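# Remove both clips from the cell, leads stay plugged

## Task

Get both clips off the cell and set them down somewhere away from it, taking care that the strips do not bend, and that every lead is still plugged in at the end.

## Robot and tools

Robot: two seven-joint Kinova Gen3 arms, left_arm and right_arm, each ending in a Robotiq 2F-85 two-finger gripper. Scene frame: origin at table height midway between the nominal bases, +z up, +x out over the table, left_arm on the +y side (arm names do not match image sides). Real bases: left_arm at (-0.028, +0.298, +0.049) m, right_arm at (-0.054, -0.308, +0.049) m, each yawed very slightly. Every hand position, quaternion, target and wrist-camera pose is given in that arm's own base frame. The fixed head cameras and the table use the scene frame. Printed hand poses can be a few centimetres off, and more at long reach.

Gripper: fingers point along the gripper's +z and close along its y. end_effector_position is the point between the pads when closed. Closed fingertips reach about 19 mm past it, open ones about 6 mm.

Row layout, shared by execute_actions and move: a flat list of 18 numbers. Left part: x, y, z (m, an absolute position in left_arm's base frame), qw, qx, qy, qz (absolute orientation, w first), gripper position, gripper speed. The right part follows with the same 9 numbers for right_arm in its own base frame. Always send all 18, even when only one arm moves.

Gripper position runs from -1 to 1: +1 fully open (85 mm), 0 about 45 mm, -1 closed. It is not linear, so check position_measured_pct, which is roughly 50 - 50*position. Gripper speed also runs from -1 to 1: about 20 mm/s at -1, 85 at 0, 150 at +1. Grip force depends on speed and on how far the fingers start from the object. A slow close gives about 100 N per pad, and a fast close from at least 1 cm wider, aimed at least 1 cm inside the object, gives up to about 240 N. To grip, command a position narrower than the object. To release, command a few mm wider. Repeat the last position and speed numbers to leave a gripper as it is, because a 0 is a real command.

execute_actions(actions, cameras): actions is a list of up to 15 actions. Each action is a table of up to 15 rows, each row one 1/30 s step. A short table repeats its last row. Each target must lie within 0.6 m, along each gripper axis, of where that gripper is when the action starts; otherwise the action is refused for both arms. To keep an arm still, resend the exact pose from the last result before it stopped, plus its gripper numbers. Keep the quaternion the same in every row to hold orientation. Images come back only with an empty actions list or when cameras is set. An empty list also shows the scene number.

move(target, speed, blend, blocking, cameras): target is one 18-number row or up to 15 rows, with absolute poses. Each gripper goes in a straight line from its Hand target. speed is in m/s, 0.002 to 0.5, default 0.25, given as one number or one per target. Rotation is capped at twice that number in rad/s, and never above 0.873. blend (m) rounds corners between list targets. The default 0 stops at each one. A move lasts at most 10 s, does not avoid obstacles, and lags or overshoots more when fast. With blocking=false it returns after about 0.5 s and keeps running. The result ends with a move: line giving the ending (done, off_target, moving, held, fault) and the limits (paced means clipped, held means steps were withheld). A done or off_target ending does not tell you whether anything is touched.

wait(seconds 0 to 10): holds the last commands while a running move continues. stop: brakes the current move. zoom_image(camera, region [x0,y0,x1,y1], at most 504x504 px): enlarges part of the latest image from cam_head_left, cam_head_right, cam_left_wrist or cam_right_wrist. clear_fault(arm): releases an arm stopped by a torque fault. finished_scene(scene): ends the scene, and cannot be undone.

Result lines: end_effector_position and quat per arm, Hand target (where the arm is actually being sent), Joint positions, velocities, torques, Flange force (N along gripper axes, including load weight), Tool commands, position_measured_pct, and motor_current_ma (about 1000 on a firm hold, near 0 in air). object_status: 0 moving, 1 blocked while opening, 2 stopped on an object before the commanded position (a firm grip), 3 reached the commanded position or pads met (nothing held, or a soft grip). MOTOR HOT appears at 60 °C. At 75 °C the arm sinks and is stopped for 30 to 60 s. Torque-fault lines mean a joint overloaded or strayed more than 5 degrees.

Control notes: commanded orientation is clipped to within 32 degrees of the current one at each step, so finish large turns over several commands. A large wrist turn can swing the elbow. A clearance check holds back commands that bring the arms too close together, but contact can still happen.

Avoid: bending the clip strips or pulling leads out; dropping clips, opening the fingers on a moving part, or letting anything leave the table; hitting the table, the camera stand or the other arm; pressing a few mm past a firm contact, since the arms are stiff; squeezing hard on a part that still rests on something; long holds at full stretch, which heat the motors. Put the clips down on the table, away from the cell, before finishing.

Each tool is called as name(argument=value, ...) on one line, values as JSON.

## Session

execute_actions(actions=[])

zoom_image(camera="cam_head_left", region=[230, 150, 430, 310])

Scene clock: 0.00 s.
left_arm: end_effector_position=(+0.6828, -0.0903, +0.2191) position_measured_pct=0.0 object_status=3 motor_current_ma=0 end_effector_quat_wxyz=(+0.364, +0.606, -0.614, +0.352) | right_arm: end_effector_position=(+0.1295, -0.1196, +0.3361) position_measured_pct=0.0 object_status=3 motor_current_ma=0 end_effector_quat_wxyz=(-0.465, +0.573, +0.673, +0.047)
Joint positions: left_arm=[-0.31 1.263 0.095 0.446 0.925 1.755 2.887] | right_arm=[0.6 0.401 0.172 1.717 -0.084 2.004 0.96]
Joint velocities: within noise
Joint torques (N m): no reading
Flange force (N): no reading
Hand target: left_arm +0.6828, -0.0903, +0.2191; +0.364, +0.606, -0.614, +0.352 | right_arm +0.1295, -0.1196, +0.3361; -0.465, +0.573, +0.673, +0.047
Tool commands: left_gripper/position=+1.0 left_gripper/speed=+1.0 right_gripper/position=+1.0 right_gripper/speed=+1.0
camera_calibration:
cam_left_wrist: T_world_to_cam=[[-0.998846, 0.0328915, 0.0349957, 0.67185], [-0.0148889, 0.480701, -0.876758, 0.301138], [-0.0456604, -0.876267, -0.479657, 0.207955], [0, 0, 0, 1]] pos_world=[0.685054, 0.0153688, 0.34026]
cam_right_wrist: T_world_to_cam=[[0.827103, 0.312101, -0.467433, 0.0844561], [-0.116448, -0.718456, -0.685756, 0.219204], [-0.549855, 0.621622, -0.557894, 0.47594], [0, 0, 0, 1]] pos_world=[0.21737, -0.164725, 0.455322]

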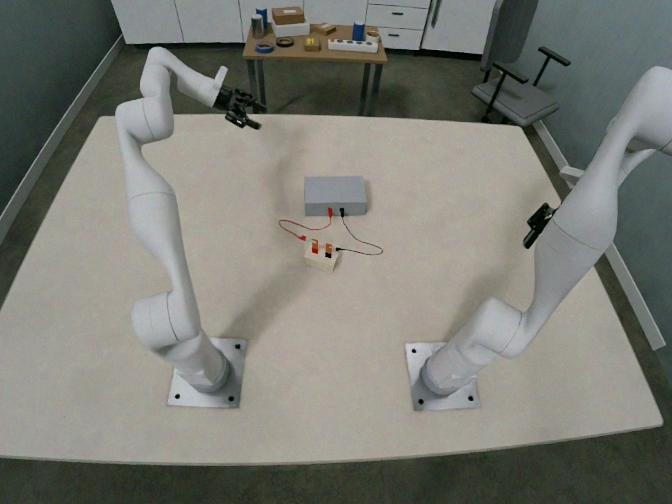

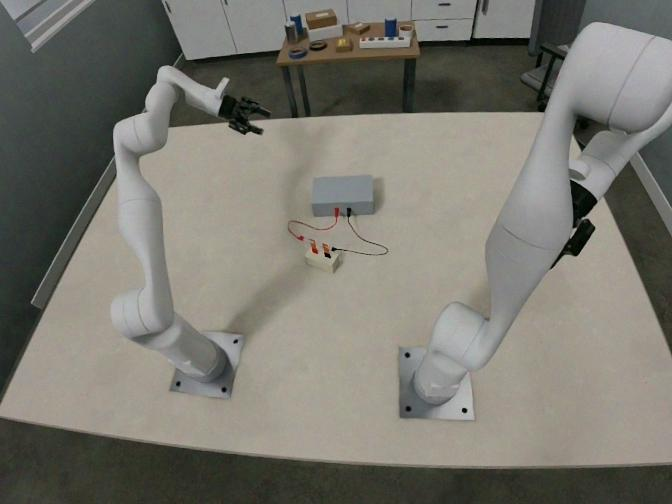

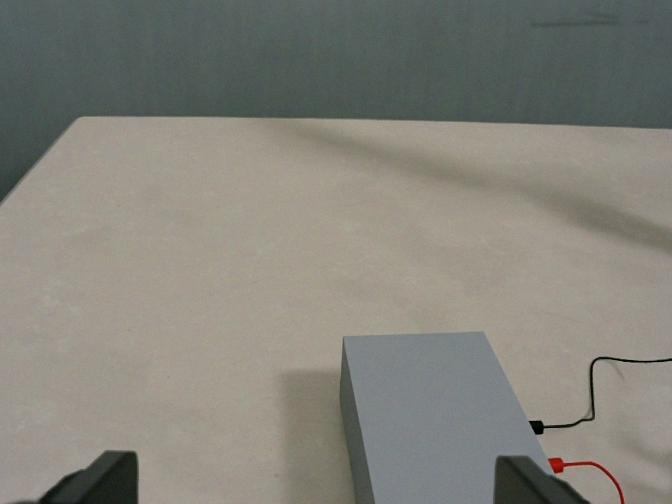

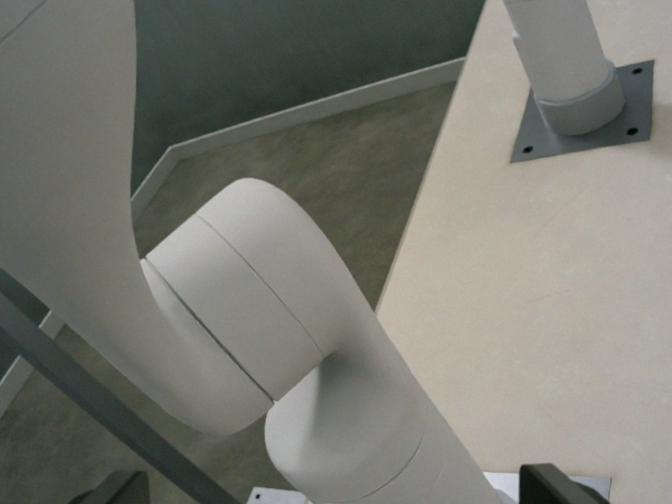

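Scaled by 2.520 from the camera's 672x504 image, which has a finer 960x720 frame.

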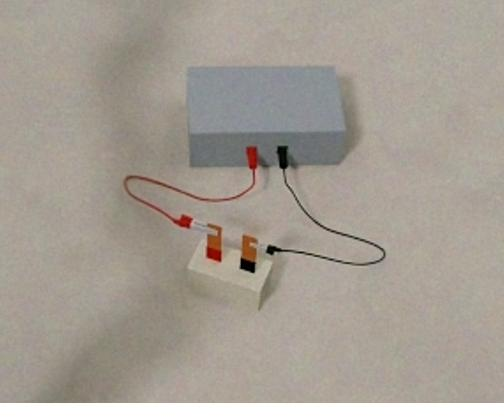

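move(target=[[0.40,-0.18,0.22,0,0.5878,-0.8090,0,1,1,0.29,0.08,0.22,0,0.8166,0.5771,0,1,1],[0.362,-0.224,0.12,0,0.5878,-0.8090,0,-0.4,0,0.31,0.13,0.2,0,0.8166,0.5771,0,-0.4,0]], speed=[0.3,0.15], blend=[0.03,0], cameras=["all"])

Scene clock: 13.90 s.
left_arm: end_effector_position=(+0.3620, -0.2240, +0.1200) position_measured_pct=69.7 object_status=0 motor_current_ma=0 end_effector_quat_wxyz=(+0.000, -0.588, +0.809, +0.000) | right_arm: end_effector_position=(+0.3100, +0.1300, +0.2000) position_measured_pct=69.7 object_status=0 motor_current_ma=0 end_effector_quat_wxyz=(+0.000, +0.817, +0.577, +0.000)
Joint positions: left_arm=[0.641 0.51 -0.205 1.848 0.139 0.798 3.191] | right_arm=[-0.247 0.205 -0.264 2.001 0.066 0.943 -0.885]
Joint torques (N m): left_arm=[-0.58 -15.71 -0.65 -6.33 -0.09 -0.15 -0.17] | right_arm=[-0.35 -10.73 1.94 -5.48 0.24 0.44 -0.1]
Flange force (N): left_arm=[1.6 0.9 -1.0] | right_arm=[2.6 1.4 -3.4]
Hand target: left_arm +0.3620, -0.2240, +0.1200; +0.000, -0.588, +0.809, +0.000 | right_arm +0.3100, +0.1300, +0.2000; +0.000, +0.817, +0.577, +0.000
Off the commanded pose: left_arm 0.000 m, 0 deg | right_arm 0.000 m, 0 deg.
move: done
camera_calibration:
cam_left_wrist: T_world_to_cam=[[-0.955439, 0.29415, 0.0247269, 0.403331], [0.294043, 0.955759, -0.00794258, 0.164071], [-0.0259692, -0.000317894, -0.999663, 0.280067], [0, 0, 0, 1]] pos_world=[0.344388, -0.275363, 0.271302]
cam_right_wrist: T_world_to_cam=[[0.936685, -0.349299, 0.0247471, -0.252778], [-0.348754, -0.936912, -0.0238256, 0.294288], [0.0315081, 0.0136864, -0.99941, 0.331131], [0, 0, 0, 1]] pos_world=[0.328974, 0.182895, 0.344202]

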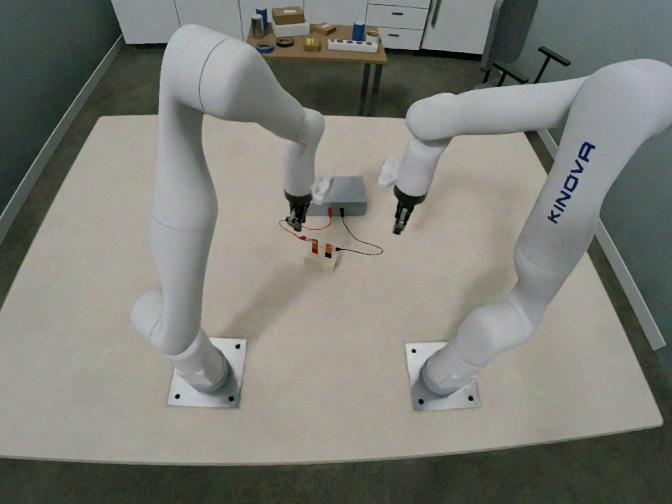

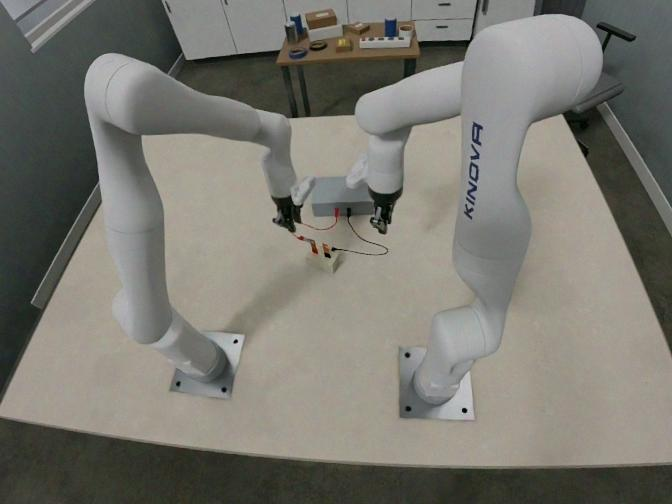

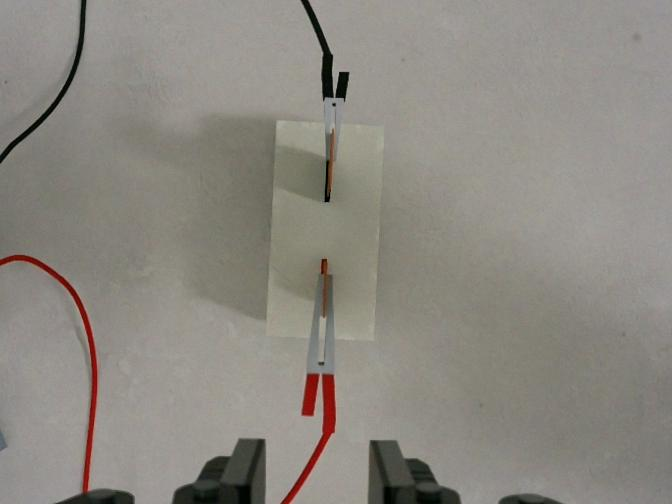

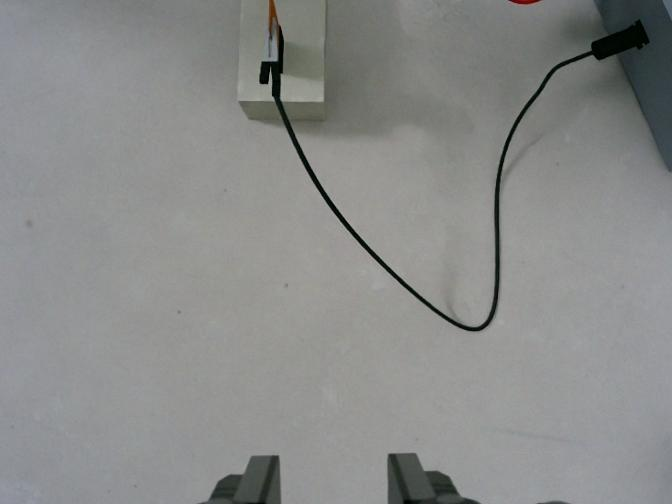

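zoom_image(camera="cam_left_wrist", region=[220, 244, 440, 464])

zoom_image(camera="cam_left_wrist", region=[250, 40, 410, 200])

zoom_image(camera="cam_right_wrist", region=[210, 0, 350, 140])

Scaled by 2.291.

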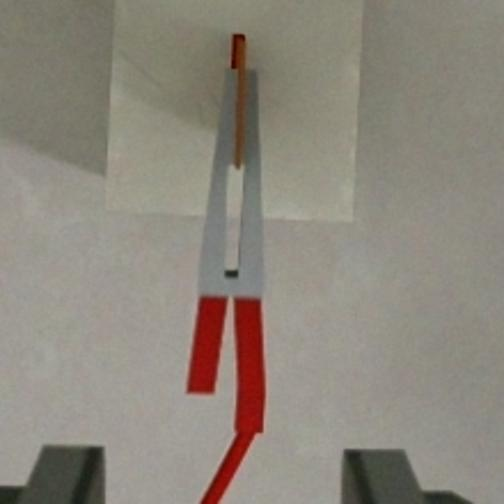

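Scaled by 3.150.

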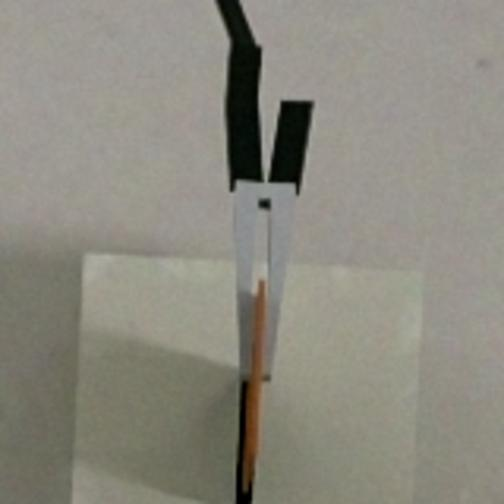

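Scaled by 3.600.

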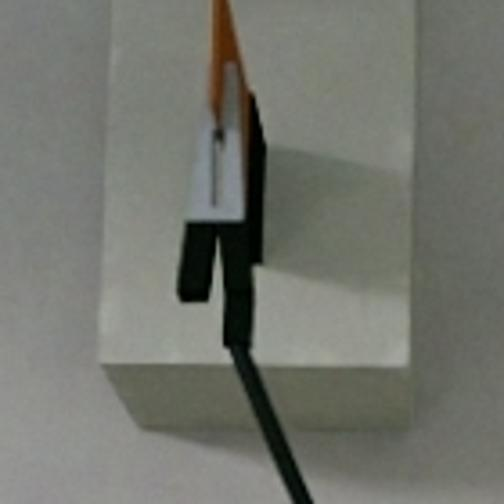

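move(target=[0.3648,-0.2165,0.09,0,0.5721,-0.8202,0,-0.4,0,0.31,0.13,0.2,0,0.8276,0.5614,0,-0.4,0], speed=0.12, cameras=["cam_left_wrist","cam_right_wrist"])

zoom_image(camera="cam_left_wrist", region=[220, 284, 440, 504])

Scene clock: 46.43 s.
left_arm: end_effector_position=(+0.3648, -0.2165, +0.0900) position_measured_pct=69.7 object_status=3 motor_current_ma=0 end_effector_quat_wxyz=(+0.000, -0.572, +0.820, +0.000) | right_arm: end_effector_position=(+0.3100, +0.1300, +0.2000) position_measured_pct=69.7 object_status=3 motor_current_ma=0 end_effector_quat_wxyz=(+0.000, +0.828, +0.561, +0.000)
Joint positions: left_arm=[0.607 0.561 -0.184 1.885 0.15 0.709 3.125] | right_arm=[-0.252 0.205 -0.258 2.002 0.064 0.942 -0.922]
Joint torques (N m): left_arm=[-0.53 -16.1 -0.58 -5.72 -0.07 -0.16 -0.16] | right_arm=[-0.3 -10.62 2.01 -5.58 0.25 0.42 -0.03]
Flange force (N): left_arm=[1.6 0.5 -1.0] | right_arm=[2.6 0.7 -3.4]
Hand target: left_arm +0.3648, -0.2165, +0.0900; +0.000, -0.572, +0.820, +0.000 | right_arm +0.3100, +0.1300, +0.2000; +0.000, +0.828, +0.561, +0.000
Off the commanded pose: left_arm 0.000 m, 0 deg | right_arm 0.000 m, 0 deg.
move: done
camera_calibration:
cam_left_wrist: T_world_to_cam=[[-0.943372, 0.330816, 0.0247141, 0.407987], [0.330722, 0.943695, -0.00792239, 0.139882], [-0.0259434, 0.00069973, -0.999663, 0.250361], [0, 0, 0, 1]] pos_world=[0.345117, -0.26715, 0.241302]
cam_right_wrist: T_world_to_cam=[[0.9226, -0.384961, 0.0247761, -0.243773], [-0.384426, -0.922849, -0.0238189, 0.303468], [0.032034, 0.0124507, -0.999409, 0.33113], [0, 0, 0, 1]] pos_world=[0.330959, 0.182089, 0.344202]
Images, in order (width x height): cam_left_wrist 672x504, cam_right_wrist 672x504.

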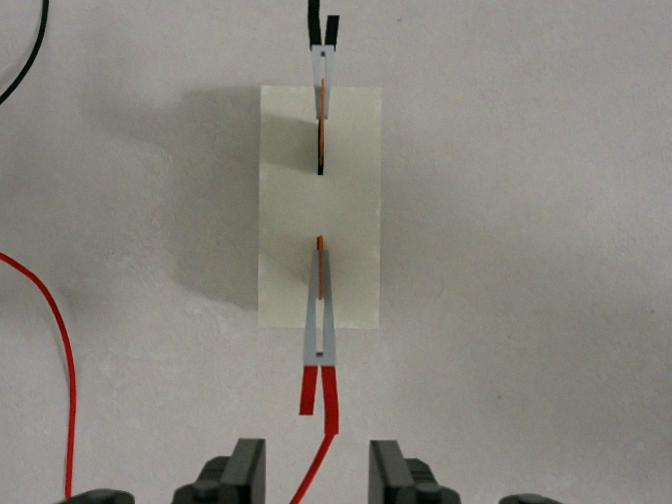

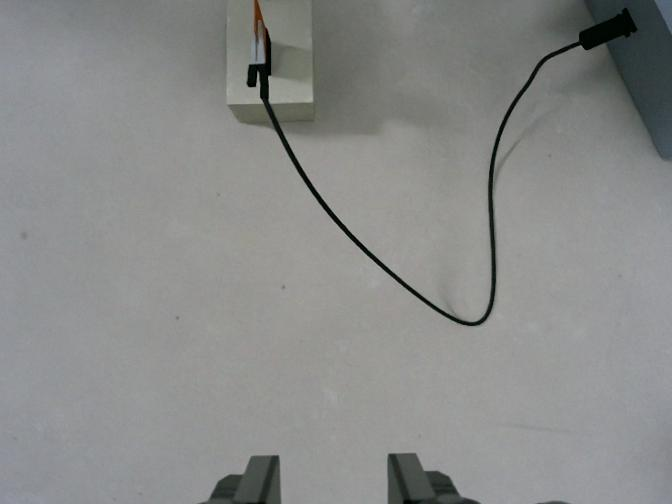

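Scaled by 2.291.

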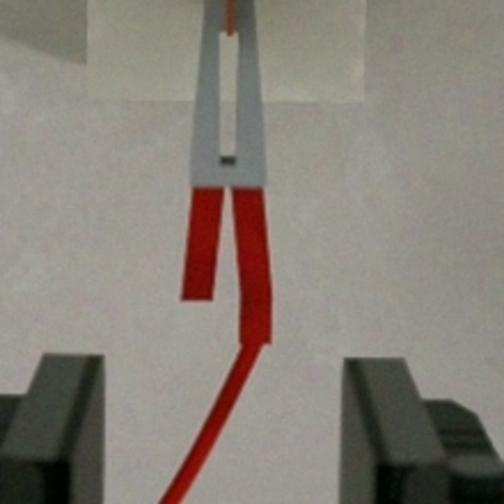

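move(target=[0.3648,-0.2165,0.065,0,0.5721,-0.8202,0,-0.4,0,0.31,0.13,0.2,0,0.8276,0.5614,0,-0.4,0], speed=0.12, cameras=["cam_left_wrist"])

zoom_image(camera="cam_left_wrist", region=[220, 284, 440, 504])

Scene clock: 56.63 s.
left_arm: end_effector_position=(+0.3648, -0.2165, +0.0650) position_measured_pct=69.7 object_status=3 motor_current_ma=0 end_effector_quat_wxyz=(+0.000, -0.572, +0.820, +0.000) | right_arm: end_effector_position=(+0.3100, +0.1300, +0.2000) position_measured_pct=69.7 object_status=3 motor_current_ma=0 end_effector_quat_wxyz=(+0.000, +0.828, +0.561, +0.000)
Joint positions: left_arm=[0.598 0.61 -0.173 1.906 0.165 0.64 3.111] | right_arm=[-0.252 0.205 -0.258 2.002 0.064 0.942 -0.922]
Joint torques (N m): left_arm=[-0.52 -16.39 -0.56 -5.24 -0.06 -0.15 -0.15] | right_arm=[-0.3 -10.62 1.93 -5.53 0.23 0.4 -0.06]
Flange force (N): left_arm=[1.6 0.4 -1.0] | right_arm=[2.6 0.9 -3.5]
Hand target: left_arm +0.3648, -0.2165, +0.0650; +0.000, -0.572, +0.820, +0.000 | right_arm +0.3100, +0.1300, +0.2000; +0.000, +0.828, +0.561, +0.000
Off the commanded pose: left_arm 0.000 m, 0 deg | right_arm 0.000 m, 0 deg.
move: done
camera_calibration:
cam_left_wrist: T_world_to_cam=[[-0.943372, 0.330816, 0.024681, 0.408707], [0.33072, 0.943695, -0.00801672, 0.139672], [-0.0259434, 0.000599735, -0.999663, 0.225345], [0, 0, 0, 1]] pos_world=[0.345217, -0.267149, 0.216302]
Images, in order (width x height): cam_left_wrist 672x504.

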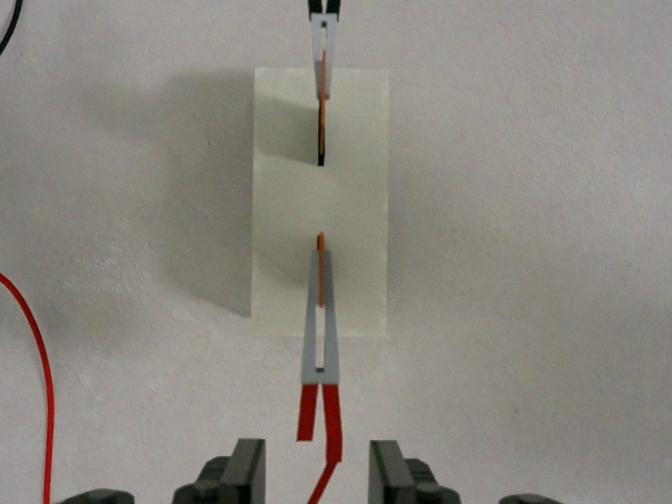

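Scaled by 2.291.

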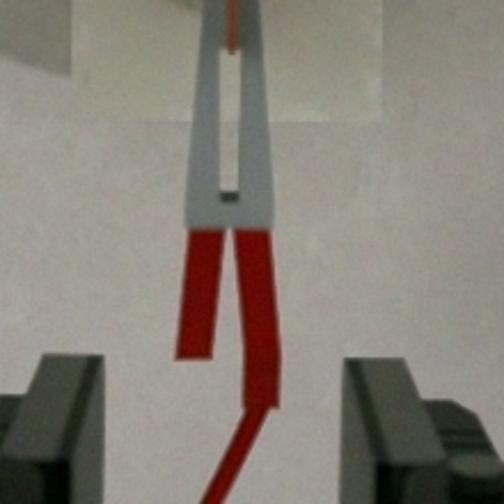

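move(target=[[0.3606,-0.2262,0.056,0,0.5721,-0.8202,0,-0.4,0,0.31,0.13,0.2,0,0.8276,0.5614,0,-0.4,0],[0.3606,-0.2262,0.056,0,0.5721,-0.8202,0,-0.66,-1,0.31,0.13,0.2,0,0.8276,0.5614,0,-0.4,0]], speed=0.06, cameras=["cam_left_wrist"])

zoom_image(camera="cam_left_wrist", region=[220, 284, 440, 504])

Scene clock: 65.50 s.
left_arm: end_effector_position=(+0.3606, -0.2262, +0.0560) position_measured_pct=83.1 object_status=0 motor_current_ma=0 end_effector_quat_wxyz=(+0.000, -0.572, +0.820, +0.000) | right_arm: end_effector_position=(+0.3100, +0.1300, +0.2000) position_measured_pct=69.7 object_status=3 motor_current_ma=0 end_effector_quat_wxyz=(+0.000, +0.828, +0.561, +0.000)
Joint positions: left_arm=[0.62 0.63 -0.169 1.907 0.172 0.618 3.131] | right_arm=[-0.252 0.205 -0.258 2.002 0.064 0.942 -0.922]
Joint torques (N m): left_arm=[-0.59 -16.54 -0.56 -5.07 -0.07 -0.16 -0.15] | right_arm=[-0.37 -10.7 1.91 -5.52 0.17 0.48 -0.07]
Flange force (N): left_arm=[1.7 0.5 -1.2] | right_arm=[2.6 1.1 -3.2]
Hand target: left_arm +0.3606, -0.2262, +0.0560; +0.000, -0.572, +0.820, +0.000 | right_arm +0.3100, +0.1300, +0.2000; +0.000, +0.828, +0.561, +0.000
Off the commanded pose: left_arm 0.000 m, 0 deg | right_arm 0.000 m, 0 deg.
move: done
camera_calibration:
cam_left_wrist: T_world_to_cam=[[-0.943383, 0.330785, 0.0246811, 0.408171], [0.330689, 0.943706, -0.00801588, 0.150156], [-0.0259432, 0.000599718, -0.999663, 0.216245], [0, 0, 0, 1]] pos_world=[0.341017, -0.276849, 0.207302]
Images, in order (width x height): cam_left_wrist 672x504.

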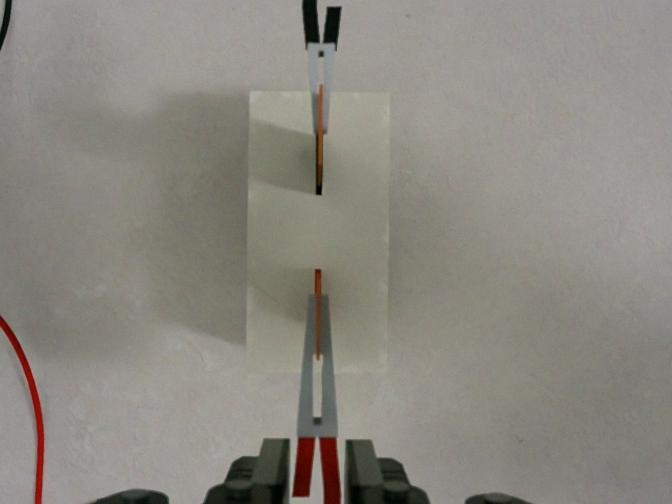

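Scaled by 2.291.

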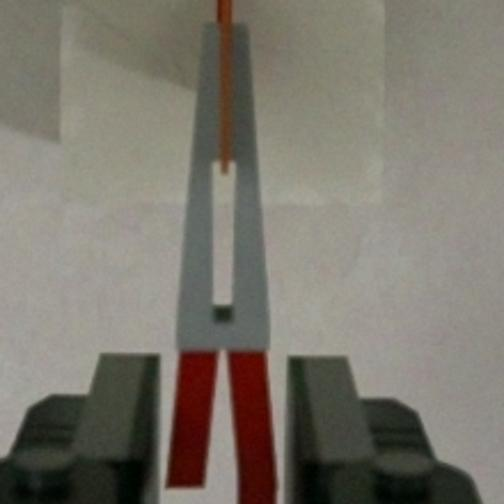

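move(target=[0.3606,-0.2262,0.056,0,0.5721,-0.8202,0,-0.76,-1,0.31,0.13,0.2,0,0.8276,0.5614,0,-0.4,0], speed=0.06, cameras=["cam_left_wrist"])

zoom_image(camera="cam_left_wrist", region=[220, 244, 440, 464])

move(target=[0.3606,-0.2262,0.056,0,0.5721,-0.8202,0,-0.81,-1,0.31,0.13,0.2,0,0.8276,0.5614,0,-0.4,0], speed=0.06, cameras=["cam_left_wrist"])

zoom_image(camera="cam_left_wrist", region=[220, 244, 440, 464])

Scene clock: 70.33 s.
left_arm: end_effector_position=(+0.3606, -0.2262, +0.0560) position_measured_pct=87.9 object_status=0 motor_current_ma=80 end_effector_quat_wxyz=(+0.000, -0.572, +0.820, +0.000) | right_arm: end_effector_position=(+0.3100, +0.1300, +0.2000) position_measured_pct=69.7 object_status=3 motor_current_ma=0 end_effector_quat_wxyz=(+0.000, +0.828, +0.561, +0.000)
Joint positions: left_arm=[0.62 0.63 -0.169 1.907 0.172 0.618 3.131] | right_arm=[-0.252 0.205 -0.258 2.002 0.064 0.942 -0.922]
Joint torques (N m): left_arm=[-0.57 -16.53 -0.55 -5.08 -0.07 -0.18 -0.21] | right_arm=[-0.35 -10.68 1.97 -5.51 0.2 0.45 -0.05]
Flange force (N): left_arm=[1.8 0.5 -1.2] | right_arm=[2.7 1.0 -3.3]
Hand target: left_arm +0.3606, -0.2262, +0.0560; +0.000, -0.572, +0.820, +0.000 | right_arm +0.3100, +0.1300, +0.2000; +0.000, +0.828, +0.561, +0.000
Off the commanded pose: left_arm 0.000 m, 0 deg | right_arm 0.000 m, 0 deg.
move: done
camera_calibration:
cam_left_wrist: T_world_to_cam=[[-0.943383, 0.330785, 0.0246811, 0.408171], [0.330689, 0.943706, -0.00801588, 0.150156], [-0.0259432, 0.000599718, -0.999663, 0.216245], [0, 0, 0, 1]] pos_world=[0.341017, -0.276849, 0.207302]
Images, in order (width x height): cam_left_wrist 672x504.

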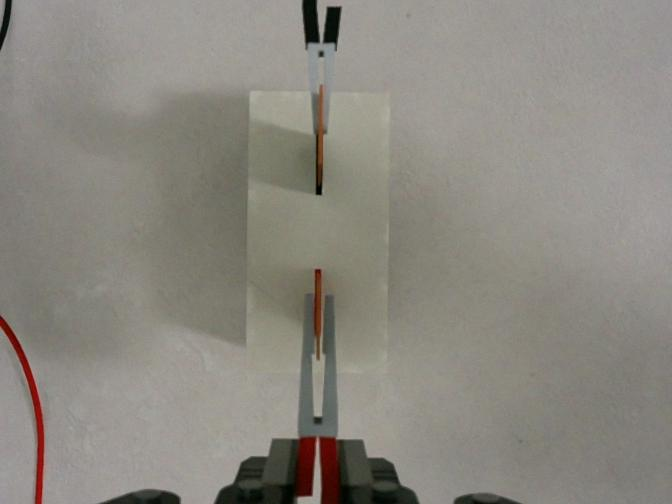

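Scaled by 2.291.

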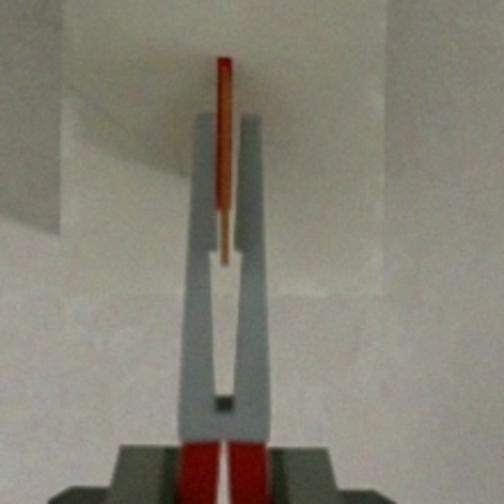

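Scene clock: 70.97 s.
left_arm: end_effector_position=(+0.3606, -0.2262, +0.0560) position_measured_pct=90.5 object_status=0 motor_current_ma=260 end_effector_quat_wxyz=(+0.000, -0.572, +0.820, +0.000) | right_arm: end_effector_position=(+0.3100, +0.1300, +0.2000) position_measured_pct=69.7 object_status=3 motor_current_ma=0 end_effector_quat_wxyz=(+0.000, +0.828, +0.561, +0.000)
Joint positions: left_arm=[0.62 0.63 -0.169 1.907 0.172 0.618 3.131] | right_arm=[-0.252 0.205 -0.258 2.002 0.064 0.942 -0.922]
Joint torques (N m): left_arm=[-0.55 -16.59 -0.57 -5.03 -0.07 -0.13 -0.19] | right_arm=[-0.35 -10.6 1.95 -5.44 0.23 0.42 -0.08]
Flange force (N): left_arm=[1.7 0.3 -1.0] | right_arm=[2.6 1.1 -3.7]
Hand target: left_arm +0.3606, -0.2262, +0.0560; +0.000, -0.572, +0.820, +0.000 | right_arm +0.3100, +0.1300, +0.2000; +0.000, +0.828, +0.561, +0.000
Off the commanded pose: left_arm 0.000 m, 0 deg | right_arm 0.000 m, 0 deg.
move: done
camera_calibration:
cam_left_wrist: T_world_to_cam=[[-0.943383, 0.330785, 0.0246811, 0.408171], [0.330689, 0.943706, -0.00801588, 0.150156], [-0.0259432, 0.000599718, -0.999663, 0.216245], [0, 0, 0, 1]] pos_world=[0.341017, -0.276849, 0.207302]
Images, in order (width x height): cam_left_wrist 672x504.

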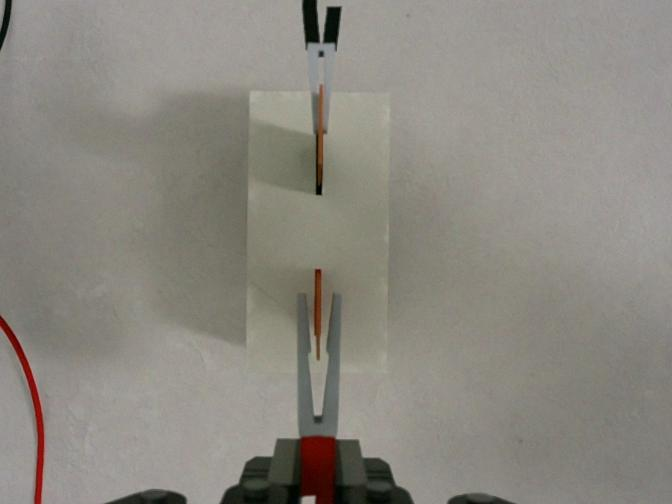

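Scaled by 2.291.

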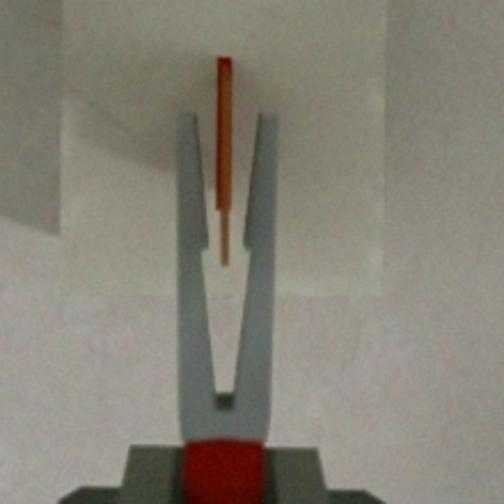

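move(target=[[0.3761,-0.1840,0.056,0,0.5721,-0.8202,0,-0.81,-1,0.31,0.13,0.2,0,0.8276,0.5614,0,-0.4,0],[0.388,-0.1517,0.0,0,0.5721,-0.8202,0,-0.81,-1,0.31,0.13,0.2,0,0.8276,0.5614,0,-0.4,0],[0.388,-0.1517,-0.027,0,0.5721,-0.8202,0,-0.81,-1,0.31,0.13,0.2,0,0.8276,0.5614,0,-0.4,0]], speed=[0.06,0.1,0.04], blend=[0.01,0.01,0], cameras=["cam_left_wrist","cam_head_left"])

Scene clock: 78.47 s.
left_arm: end_effector_position=(+0.3880, -0.1517, -0.0270) position_measured_pct=90.5 object_status=3 motor_current_ma=260 end_effector_quat_wxyz=(+0.000, -0.572, +0.820, +0.000) | right_arm: end_effector_position=(+0.3100, +0.1300, +0.2000) position_measured_pct=69.7 object_status=3 motor_current_ma=0 end_effector_quat_wxyz=(+0.000, +0.828, +0.561, +0.000)
Joint positions: left_arm=[0.385 0.803 -0.104 1.968 0.202 0.381 2.914] | right_arm=[-0.252 0.205 -0.258 2.002 0.064 0.942 -0.922]
Joint torques (N m): left_arm=[-0.58 -17.33 -0.29 -3.2 -0.07 -0.13 -0.17] | right_arm=[-0.28 -10.65 1.89 -5.51 0.21 0.42 -0.07]
Flange force (N): left_arm=[1.9 -0.3 -1.2] | right_arm=[2.7 1.0 -3.4]
Hand target: left_arm +0.3880, -0.1517, -0.0270; +0.000, -0.572, +0.820, +0.000 | right_arm +0.3100, +0.1300, +0.2000; +0.000, +0.828, +0.561, +0.000
Off the commanded pose: left_arm 0.000 m, 0 deg | right_arm 0.000 m, 0 deg.
move: done
camera_calibration:
cam_left_wrist: T_world_to_cam=[[-0.943383, 0.330785, 0.0246811, 0.41133], [0.330689, 0.943706, -0.00801588, 0.0701565], [-0.0259432, 0.000599718, -0.999663, 0.133937], [0, 0, 0, 1]] pos_world=[0.368317, -0.202349, 0.124302]
Images, in order (width x height): cam_head_left 672x504, cam_left_wrist 672x504.

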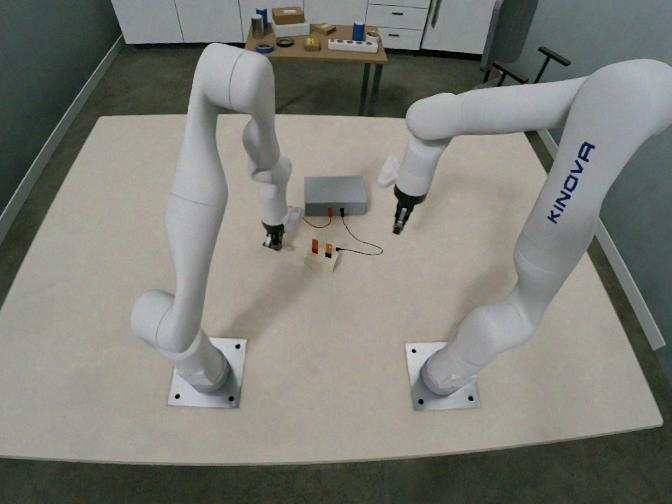

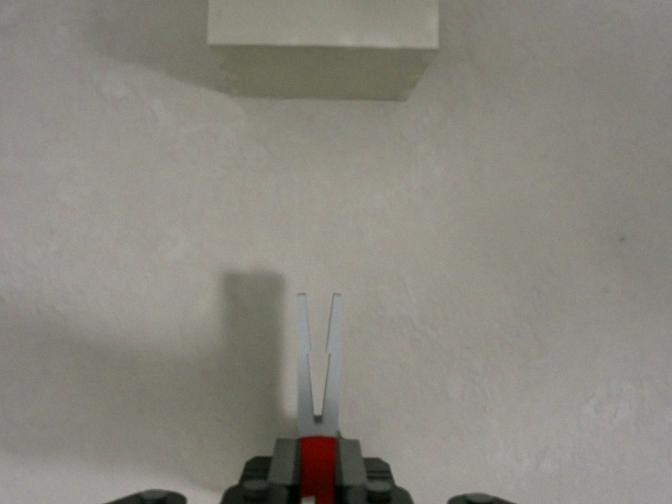

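Release, retreat with the left while the right approaches.

move(target=[[0.388,-0.1517,-0.029,0,0.5721,-0.8202,0,-0.81,-1,0.31,0.13,0.2,0,0.8276,0.5614,0,-0.4,0],[0.388,-0.1517,-0.029,0,0.5721,-0.8202,0,-0.7,-1,0.31,0.13,0.2,0,0.8276,0.5614,0,-0.4,0],[0.388,-0.1517,-0.029,0,0.5721,-0.8202,0,-0.25,-0.5,0.31,0.13,0.2,0,0.8276,0.5614,0,-0.4,0],[0.388,-0.1517,0.05,0,0.5721,-0.8202,0,-0.25,-0.5,0.31,0.15,0.18,0,0.8276,0.5614,0,-0.4,0],[0.37,0.0,0.2,0,0.5721,-0.8202,0,-0.25,-0.5,0.3129,0.2153,0.15,0,0.8276,0.5614,0,-0.4,0]], speed=[0.03,0.1,0.1,0.08,0.2], blend=[0,0,0,0.01,0], cameras=["all"])

zoom_image(camera="cam_right_wrist", region=[230, 120, 430, 320])

Scene clock: 87.40 s.
left_arm: end_effector_position=(+0.3700, +0.0000, +0.2000) position_measured_pct=62.3 object_status=3 motor_current_ma=0 end_effector_quat_wxyz=(+0.000, -0.572, +0.820, +0.000) | right_arm: end_effector_position=(+0.3129, +0.2153, +0.1500) position_measured_pct=69.7 object_status=3 motor_current_ma=0 end_effector_quat_wxyz=(+0.000, +0.828, +0.561, +0.000)
Joint positions: left_arm=[0.132 0.276 -0.249 1.904 0.081 0.971 2.635] | right_arm=[-0.454 0.379 -0.281 1.955 0.14 0.826 -1.189]
Joint torques (N m): left_arm=[-0.59 -12.4 -0.49 -7.31 -0.1 -0.14 -0.14] | right_arm=[-0.36 -13.34 1.61 -4.78 0.22 0.41 -0.07]
Flange force (N): left_arm=[1.7 0.0 -0.8] | right_arm=[2.5 2.0 -3.6]
Hand target: left_arm +0.3700, +0.0000, +0.2000; +0.000, -0.572, +0.820, +0.000 | right_arm +0.3129, +0.2153, +0.1500; +0.000, +0.828, +0.561, +0.000
Off the commanded pose: left_arm 0.000 m, 0 deg | right_arm 0.000 m, 0 deg.
move: done
camera_calibration:
cam_left_wrist: T_world_to_cam=[[-0.943339, 0.330902, 0.024808, 0.338513], [0.330807, 0.943665, -0.00795782, -0.0652957], [-0.0260437, 0.000699767, -0.999661, 0.360342], [0, 0, 0, 1]] pos_world=[0.350317, -0.0506497, 0.351302]
cam_right_wrist: T_world_to_cam=[[0.922636, -0.384876, 0.0247779, -0.212408], [-0.38434, -0.922884, -0.0238181, 0.382091], [0.0320342, 0.0124523, -0.999409, 0.280004], [0, 0, 0, 1]] pos_world=[0.333859, 0.267389, 0.294202]

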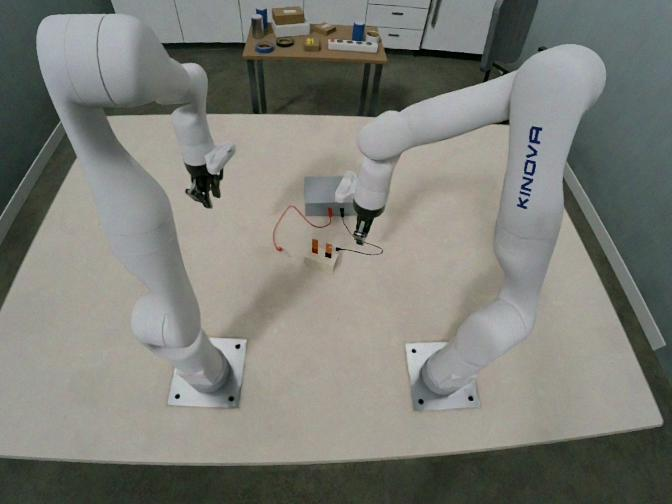

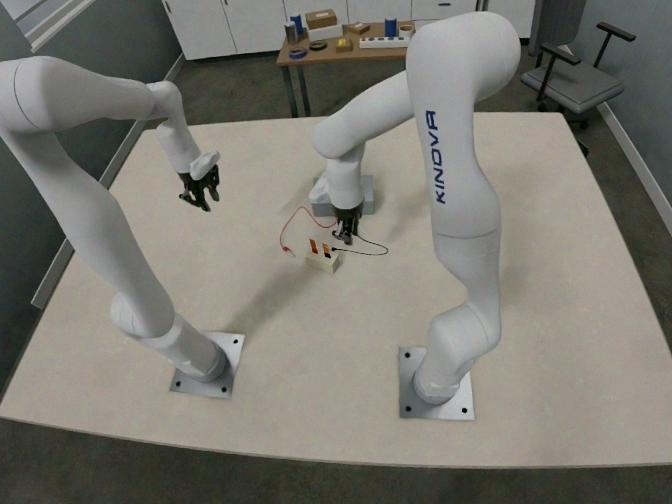

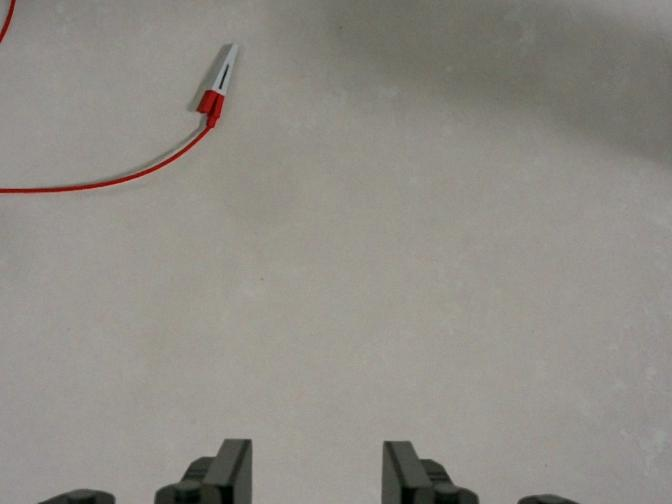

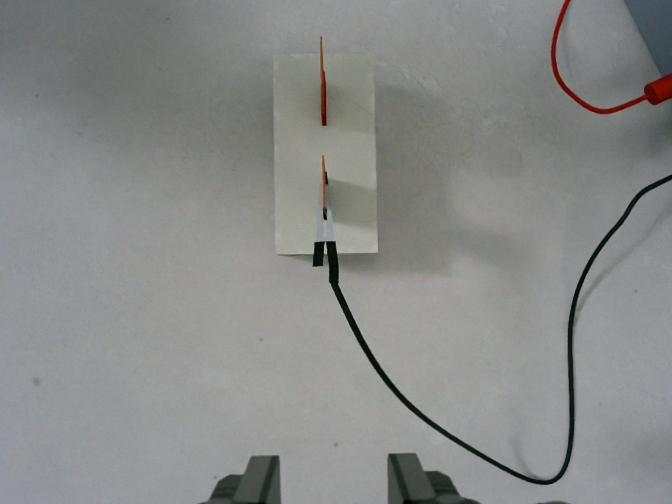

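Scaled by 2.520.

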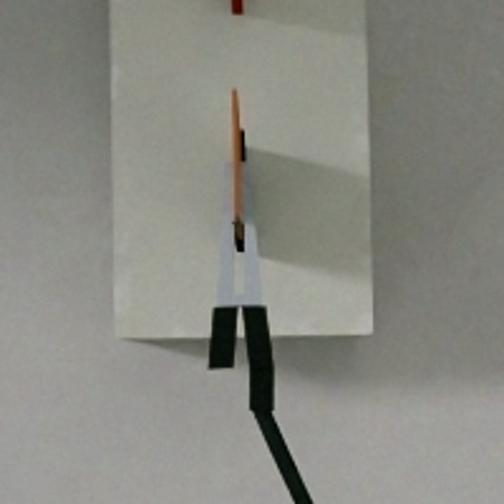

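move(target=[0.37,0.0,0.2,0,0.5721,-0.8202,0,-0.25,-0.5,0.3129,0.2153,0.09,0,0.8276,0.5614,0,-0.4,0], speed=0.12, cameras=["cam_right_wrist"])

zoom_image(camera="cam_right_wrist", region=[230, 160, 430, 360])

Scene clock: 105.27 s.
left_arm: end_effector_position=(+0.3700, +0.0000, +0.2000) position_measured_pct=62.3 object_status=3 motor_current_ma=0 end_effector_quat_wxyz=(+0.000, -0.572, +0.820, +0.000) | right_arm: end_effector_position=(+0.3129, +0.2153, +0.0900) position_measured_pct=69.7 object_status=3 motor_current_ma=0 end_effector_quat_wxyz=(+0.000, +0.828, +0.561, +0.000)
Joint positions: left_arm=[0.132 0.276 -0.249 1.904 0.082 0.971 2.635] | right_arm=[-0.484 0.495 -0.249 2.029 0.198 0.64 -1.242]
Joint torques (N m): left_arm=[-0.59 -12.41 -0.55 -7.38 -0.07 -0.11 -0.2] | right_arm=[-0.35 -14.22 1.62 -3.49 0.24 0.44 -0.05]
Flange force (N): left_arm=[2.0 0.1 -0.6] | right_arm=[2.7 2.9 -4.1]
Hand target: left_arm +0.3700, +0.0000, +0.2000; +0.000, -0.572, +0.820, +0.000 | right_arm +0.3129, +0.2153, +0.0900; +0.000, +0.828, +0.561, +0.000
Off the commanded pose: left_arm 0.000 m, 0 deg | right_arm 0.000 m, 0 deg.
move: done
camera_calibration:
cam_right_wrist: T_world_to_cam=[[0.9226, -0.384961, 0.0247761, -0.210887], [-0.384425, -0.922849, -0.0238189, 0.380681], [0.032034, 0.0124507, -0.999409, 0.22004], [0, 0, 0, 1]] pos_world=[0.333859, 0.267389, 0.234202]
Images, in order (width x height): cam_right_wrist 672x504.

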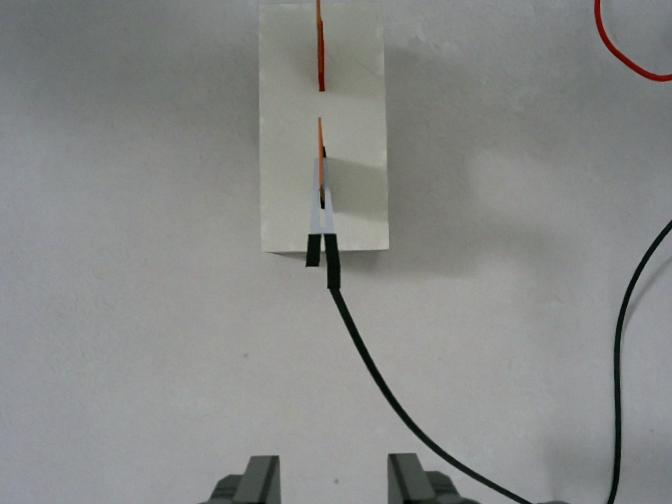

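Scaled by 2.520.

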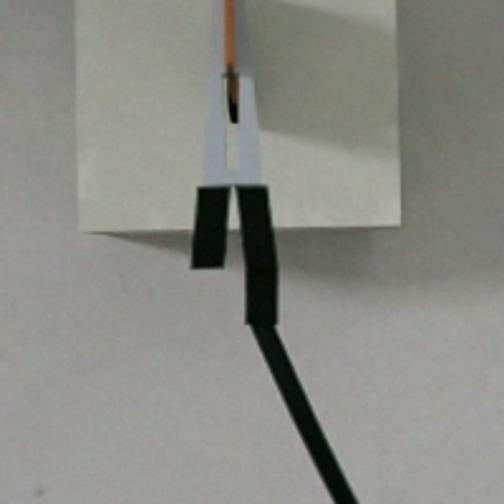

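move(target=[[0.37,0.0,0.2,0,0.5721,-0.8202,0,-0.25,-0.5,0.315,0.225,0.12,-0.2154,0.7637,0.5200,0.3163,-0.4,0],[0.37,0.0,0.2,0,0.5721,-0.8202,0,-0.25,-0.5,0.3242,0.2479,0.0769,-0.2154,0.7637,0.5200,0.3163,-0.4,0]], speed=[0.15,0.1], blend=[0.01,0], cameras=["cam_right_wrist","cam_head_left"])

zoom_image(camera="cam_right_wrist", region=[260, 344, 420, 504])

zoom_image(camera="cam_head_left", region=[290, 210, 390, 290])

Scene clock: 119.57 s.
left_arm: end_effector_position=(+0.3700, +0.0000, +0.2000) position_measured_pct=62.3 object_status=3 motor_current_ma=0 end_effector_quat_wxyz=(+0.000, -0.572, +0.820, +0.000) | right_arm: end_effector_position=(+0.3243, +0.2479, +0.0769) position_measured_pct=69.7 object_status=3 motor_current_ma=0 end_effector_quat_wxyz=(-0.215, +0.764, +0.520, +0.316)
Joint positions: left_arm=[0.132 0.276 -0.249 1.904 0.082 0.971 2.635] | right_arm=[0.341 0.846 -0.856 2.499 0.115 -0.462 -0.654]
Joint torques (N m): left_arm=[-0.57 -12.36 -0.43 -7.38 -0.06 -0.13 -0.2] | right_arm=[-0.32 -11.88 -1.93 0.95 1.07 -0.87 -0.08]
Flange force (N): left_arm=[2.0 0.3 -0.8] | right_arm=[7.7 5.5 -4.3]
Hand target: left_arm +0.3700, +0.0000, +0.2000; +0.000, -0.572, +0.820, +0.000 | right_arm +0.3242, +0.2479, +0.0769; -0.215, +0.764, +0.520, +0.316
Off the commanded pose: left_arm 0.000 m, 0 deg | right_arm 0.000 m, 0 deg.
move: done
camera_calibration:
cam_right_wrist: T_world_to_cam=[[0.919276, -0.39357, 0.00583075, -0.203803], [-0.26774, -0.636093, -0.723672, 0.359681], [0.288524, 0.663694, -0.690119, -0.0621859], [0, 0, 0, 1]] pos_world=[0.301594, 0.189852, 0.218564]
Images, in order (width x height): cam_head_left 672x504, cam_right_wrist 672x504.

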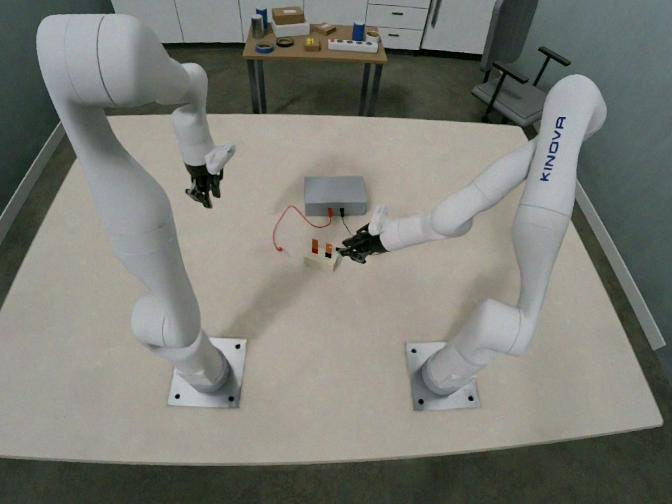

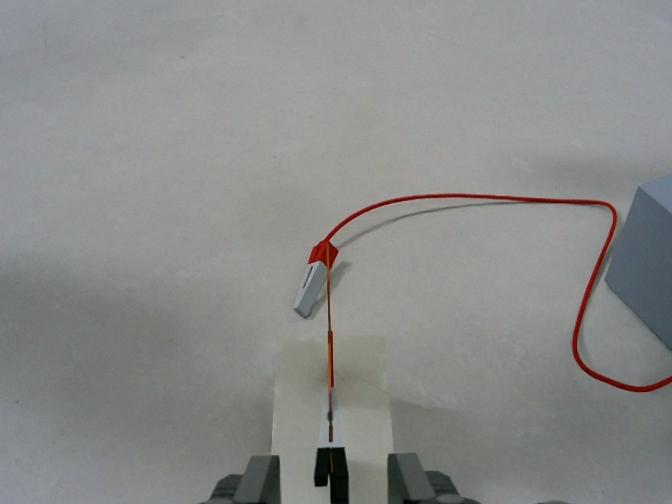

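Scaled by 3.150.

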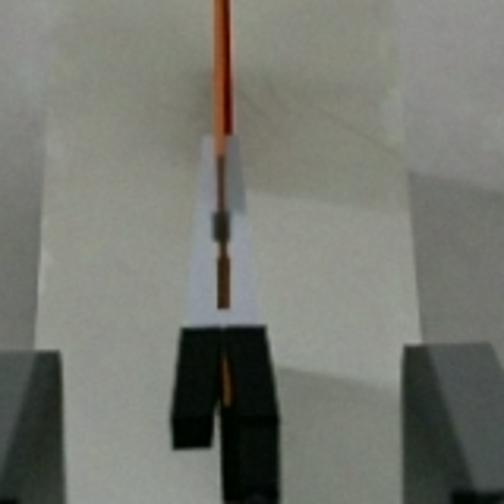

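Scaled by 5.040 from the camera's 672x504 image, which has a finer 960x720 frame.

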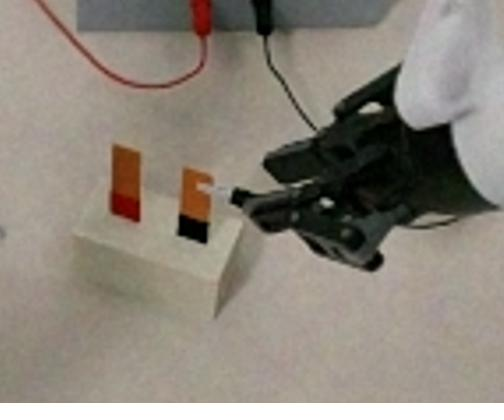

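move(target=[0.37,0.0,0.2,0,0.5721,-0.8202,0,-0.25,-0.5,0.3305,0.2659,0.0579,-0.2154,0.7637,0.5200,0.3163,-0.4,0], speed=0.07, cameras=["cam_right_wrist","cam_head_left"])

zoom_image(camera="cam_right_wrist", region=[260, 344, 420, 504])

zoom_image(camera="cam_head_left", region=[290, 210, 390, 290])

Scene clock: 130.77 s.
left_arm: end_effector_position=(+0.3700, +0.0000, +0.2000) position_measured_pct=62.3 object_status=3 motor_current_ma=0 end_effector_quat_wxyz=(+0.000, -0.572, +0.820, +0.000) | right_arm: end_effector_position=(+0.3305, +0.2659, +0.0579) position_measured_pct=69.7 object_status=3 motor_current_ma=0 end_effector_quat_wxyz=(-0.215, +0.764, +0.520, +0.316)
Joint positions: left_arm=[0.132 0.276 -0.249 1.904 0.082 0.971 2.635] | right_arm=[0.249 0.909 -0.807 2.469 0.085 -0.526 -0.63]
Joint torques (N m): left_arm=[-0.66 -12.44 -0.5 -7.31 -0.11 -0.11 -0.16] | right_arm=[-0.24 -12.73 -2.12 1.28 1.15 -0.86 -0.07]
Flange force (N): left_arm=[1.9 -0.1 -0.7] | right_arm=[7.0 4.5 -2.3]
Hand target: left_arm +0.3700, +0.0000, +0.2000; +0.000, -0.572, +0.820, +0.000 | right_arm +0.3305, +0.2659, +0.0579; -0.215, +0.764, +0.520, +0.316
Off the commanded pose: left_arm 0.000 m, 0 deg | right_arm 0.000 m, 0 deg.
move: done
camera_calibration:
cam_right_wrist: T_world_to_cam=[[0.919313, -0.393484, 0.00579579, -0.202421], [-0.267732, -0.636173, -0.723604, 0.359068], [0.288413, 0.663667, -0.690191, -0.0890084], [0, 0, 0, 1]] pos_world=[0.307894, 0.207852, 0.199563]
Images, in order (width x height): cam_head_left 672x504, cam_right_wrist 672x504.

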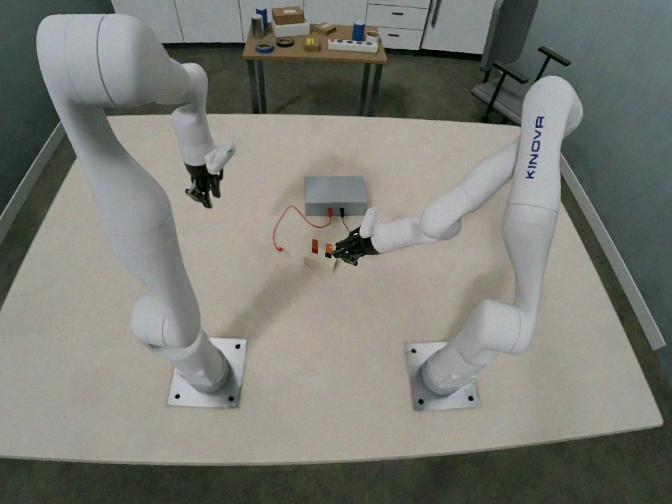

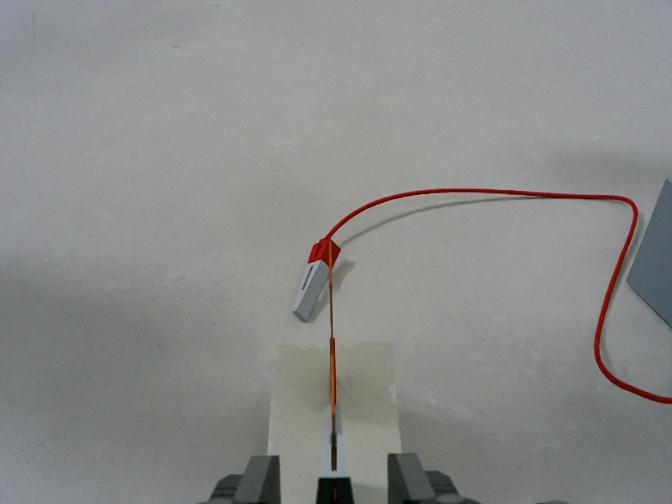

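Scaled by 3.150.

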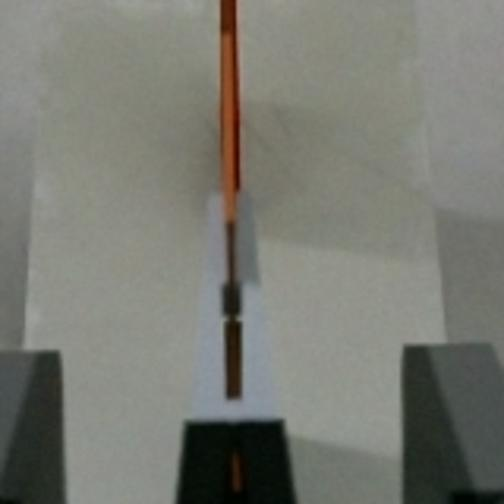

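Scaled by 5.040 from the camera's 672x504 image, which has a finer 960x720 frame.

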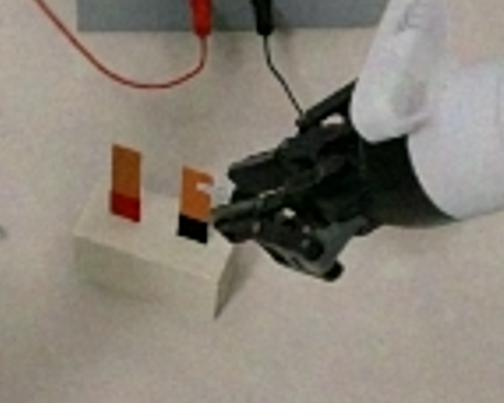

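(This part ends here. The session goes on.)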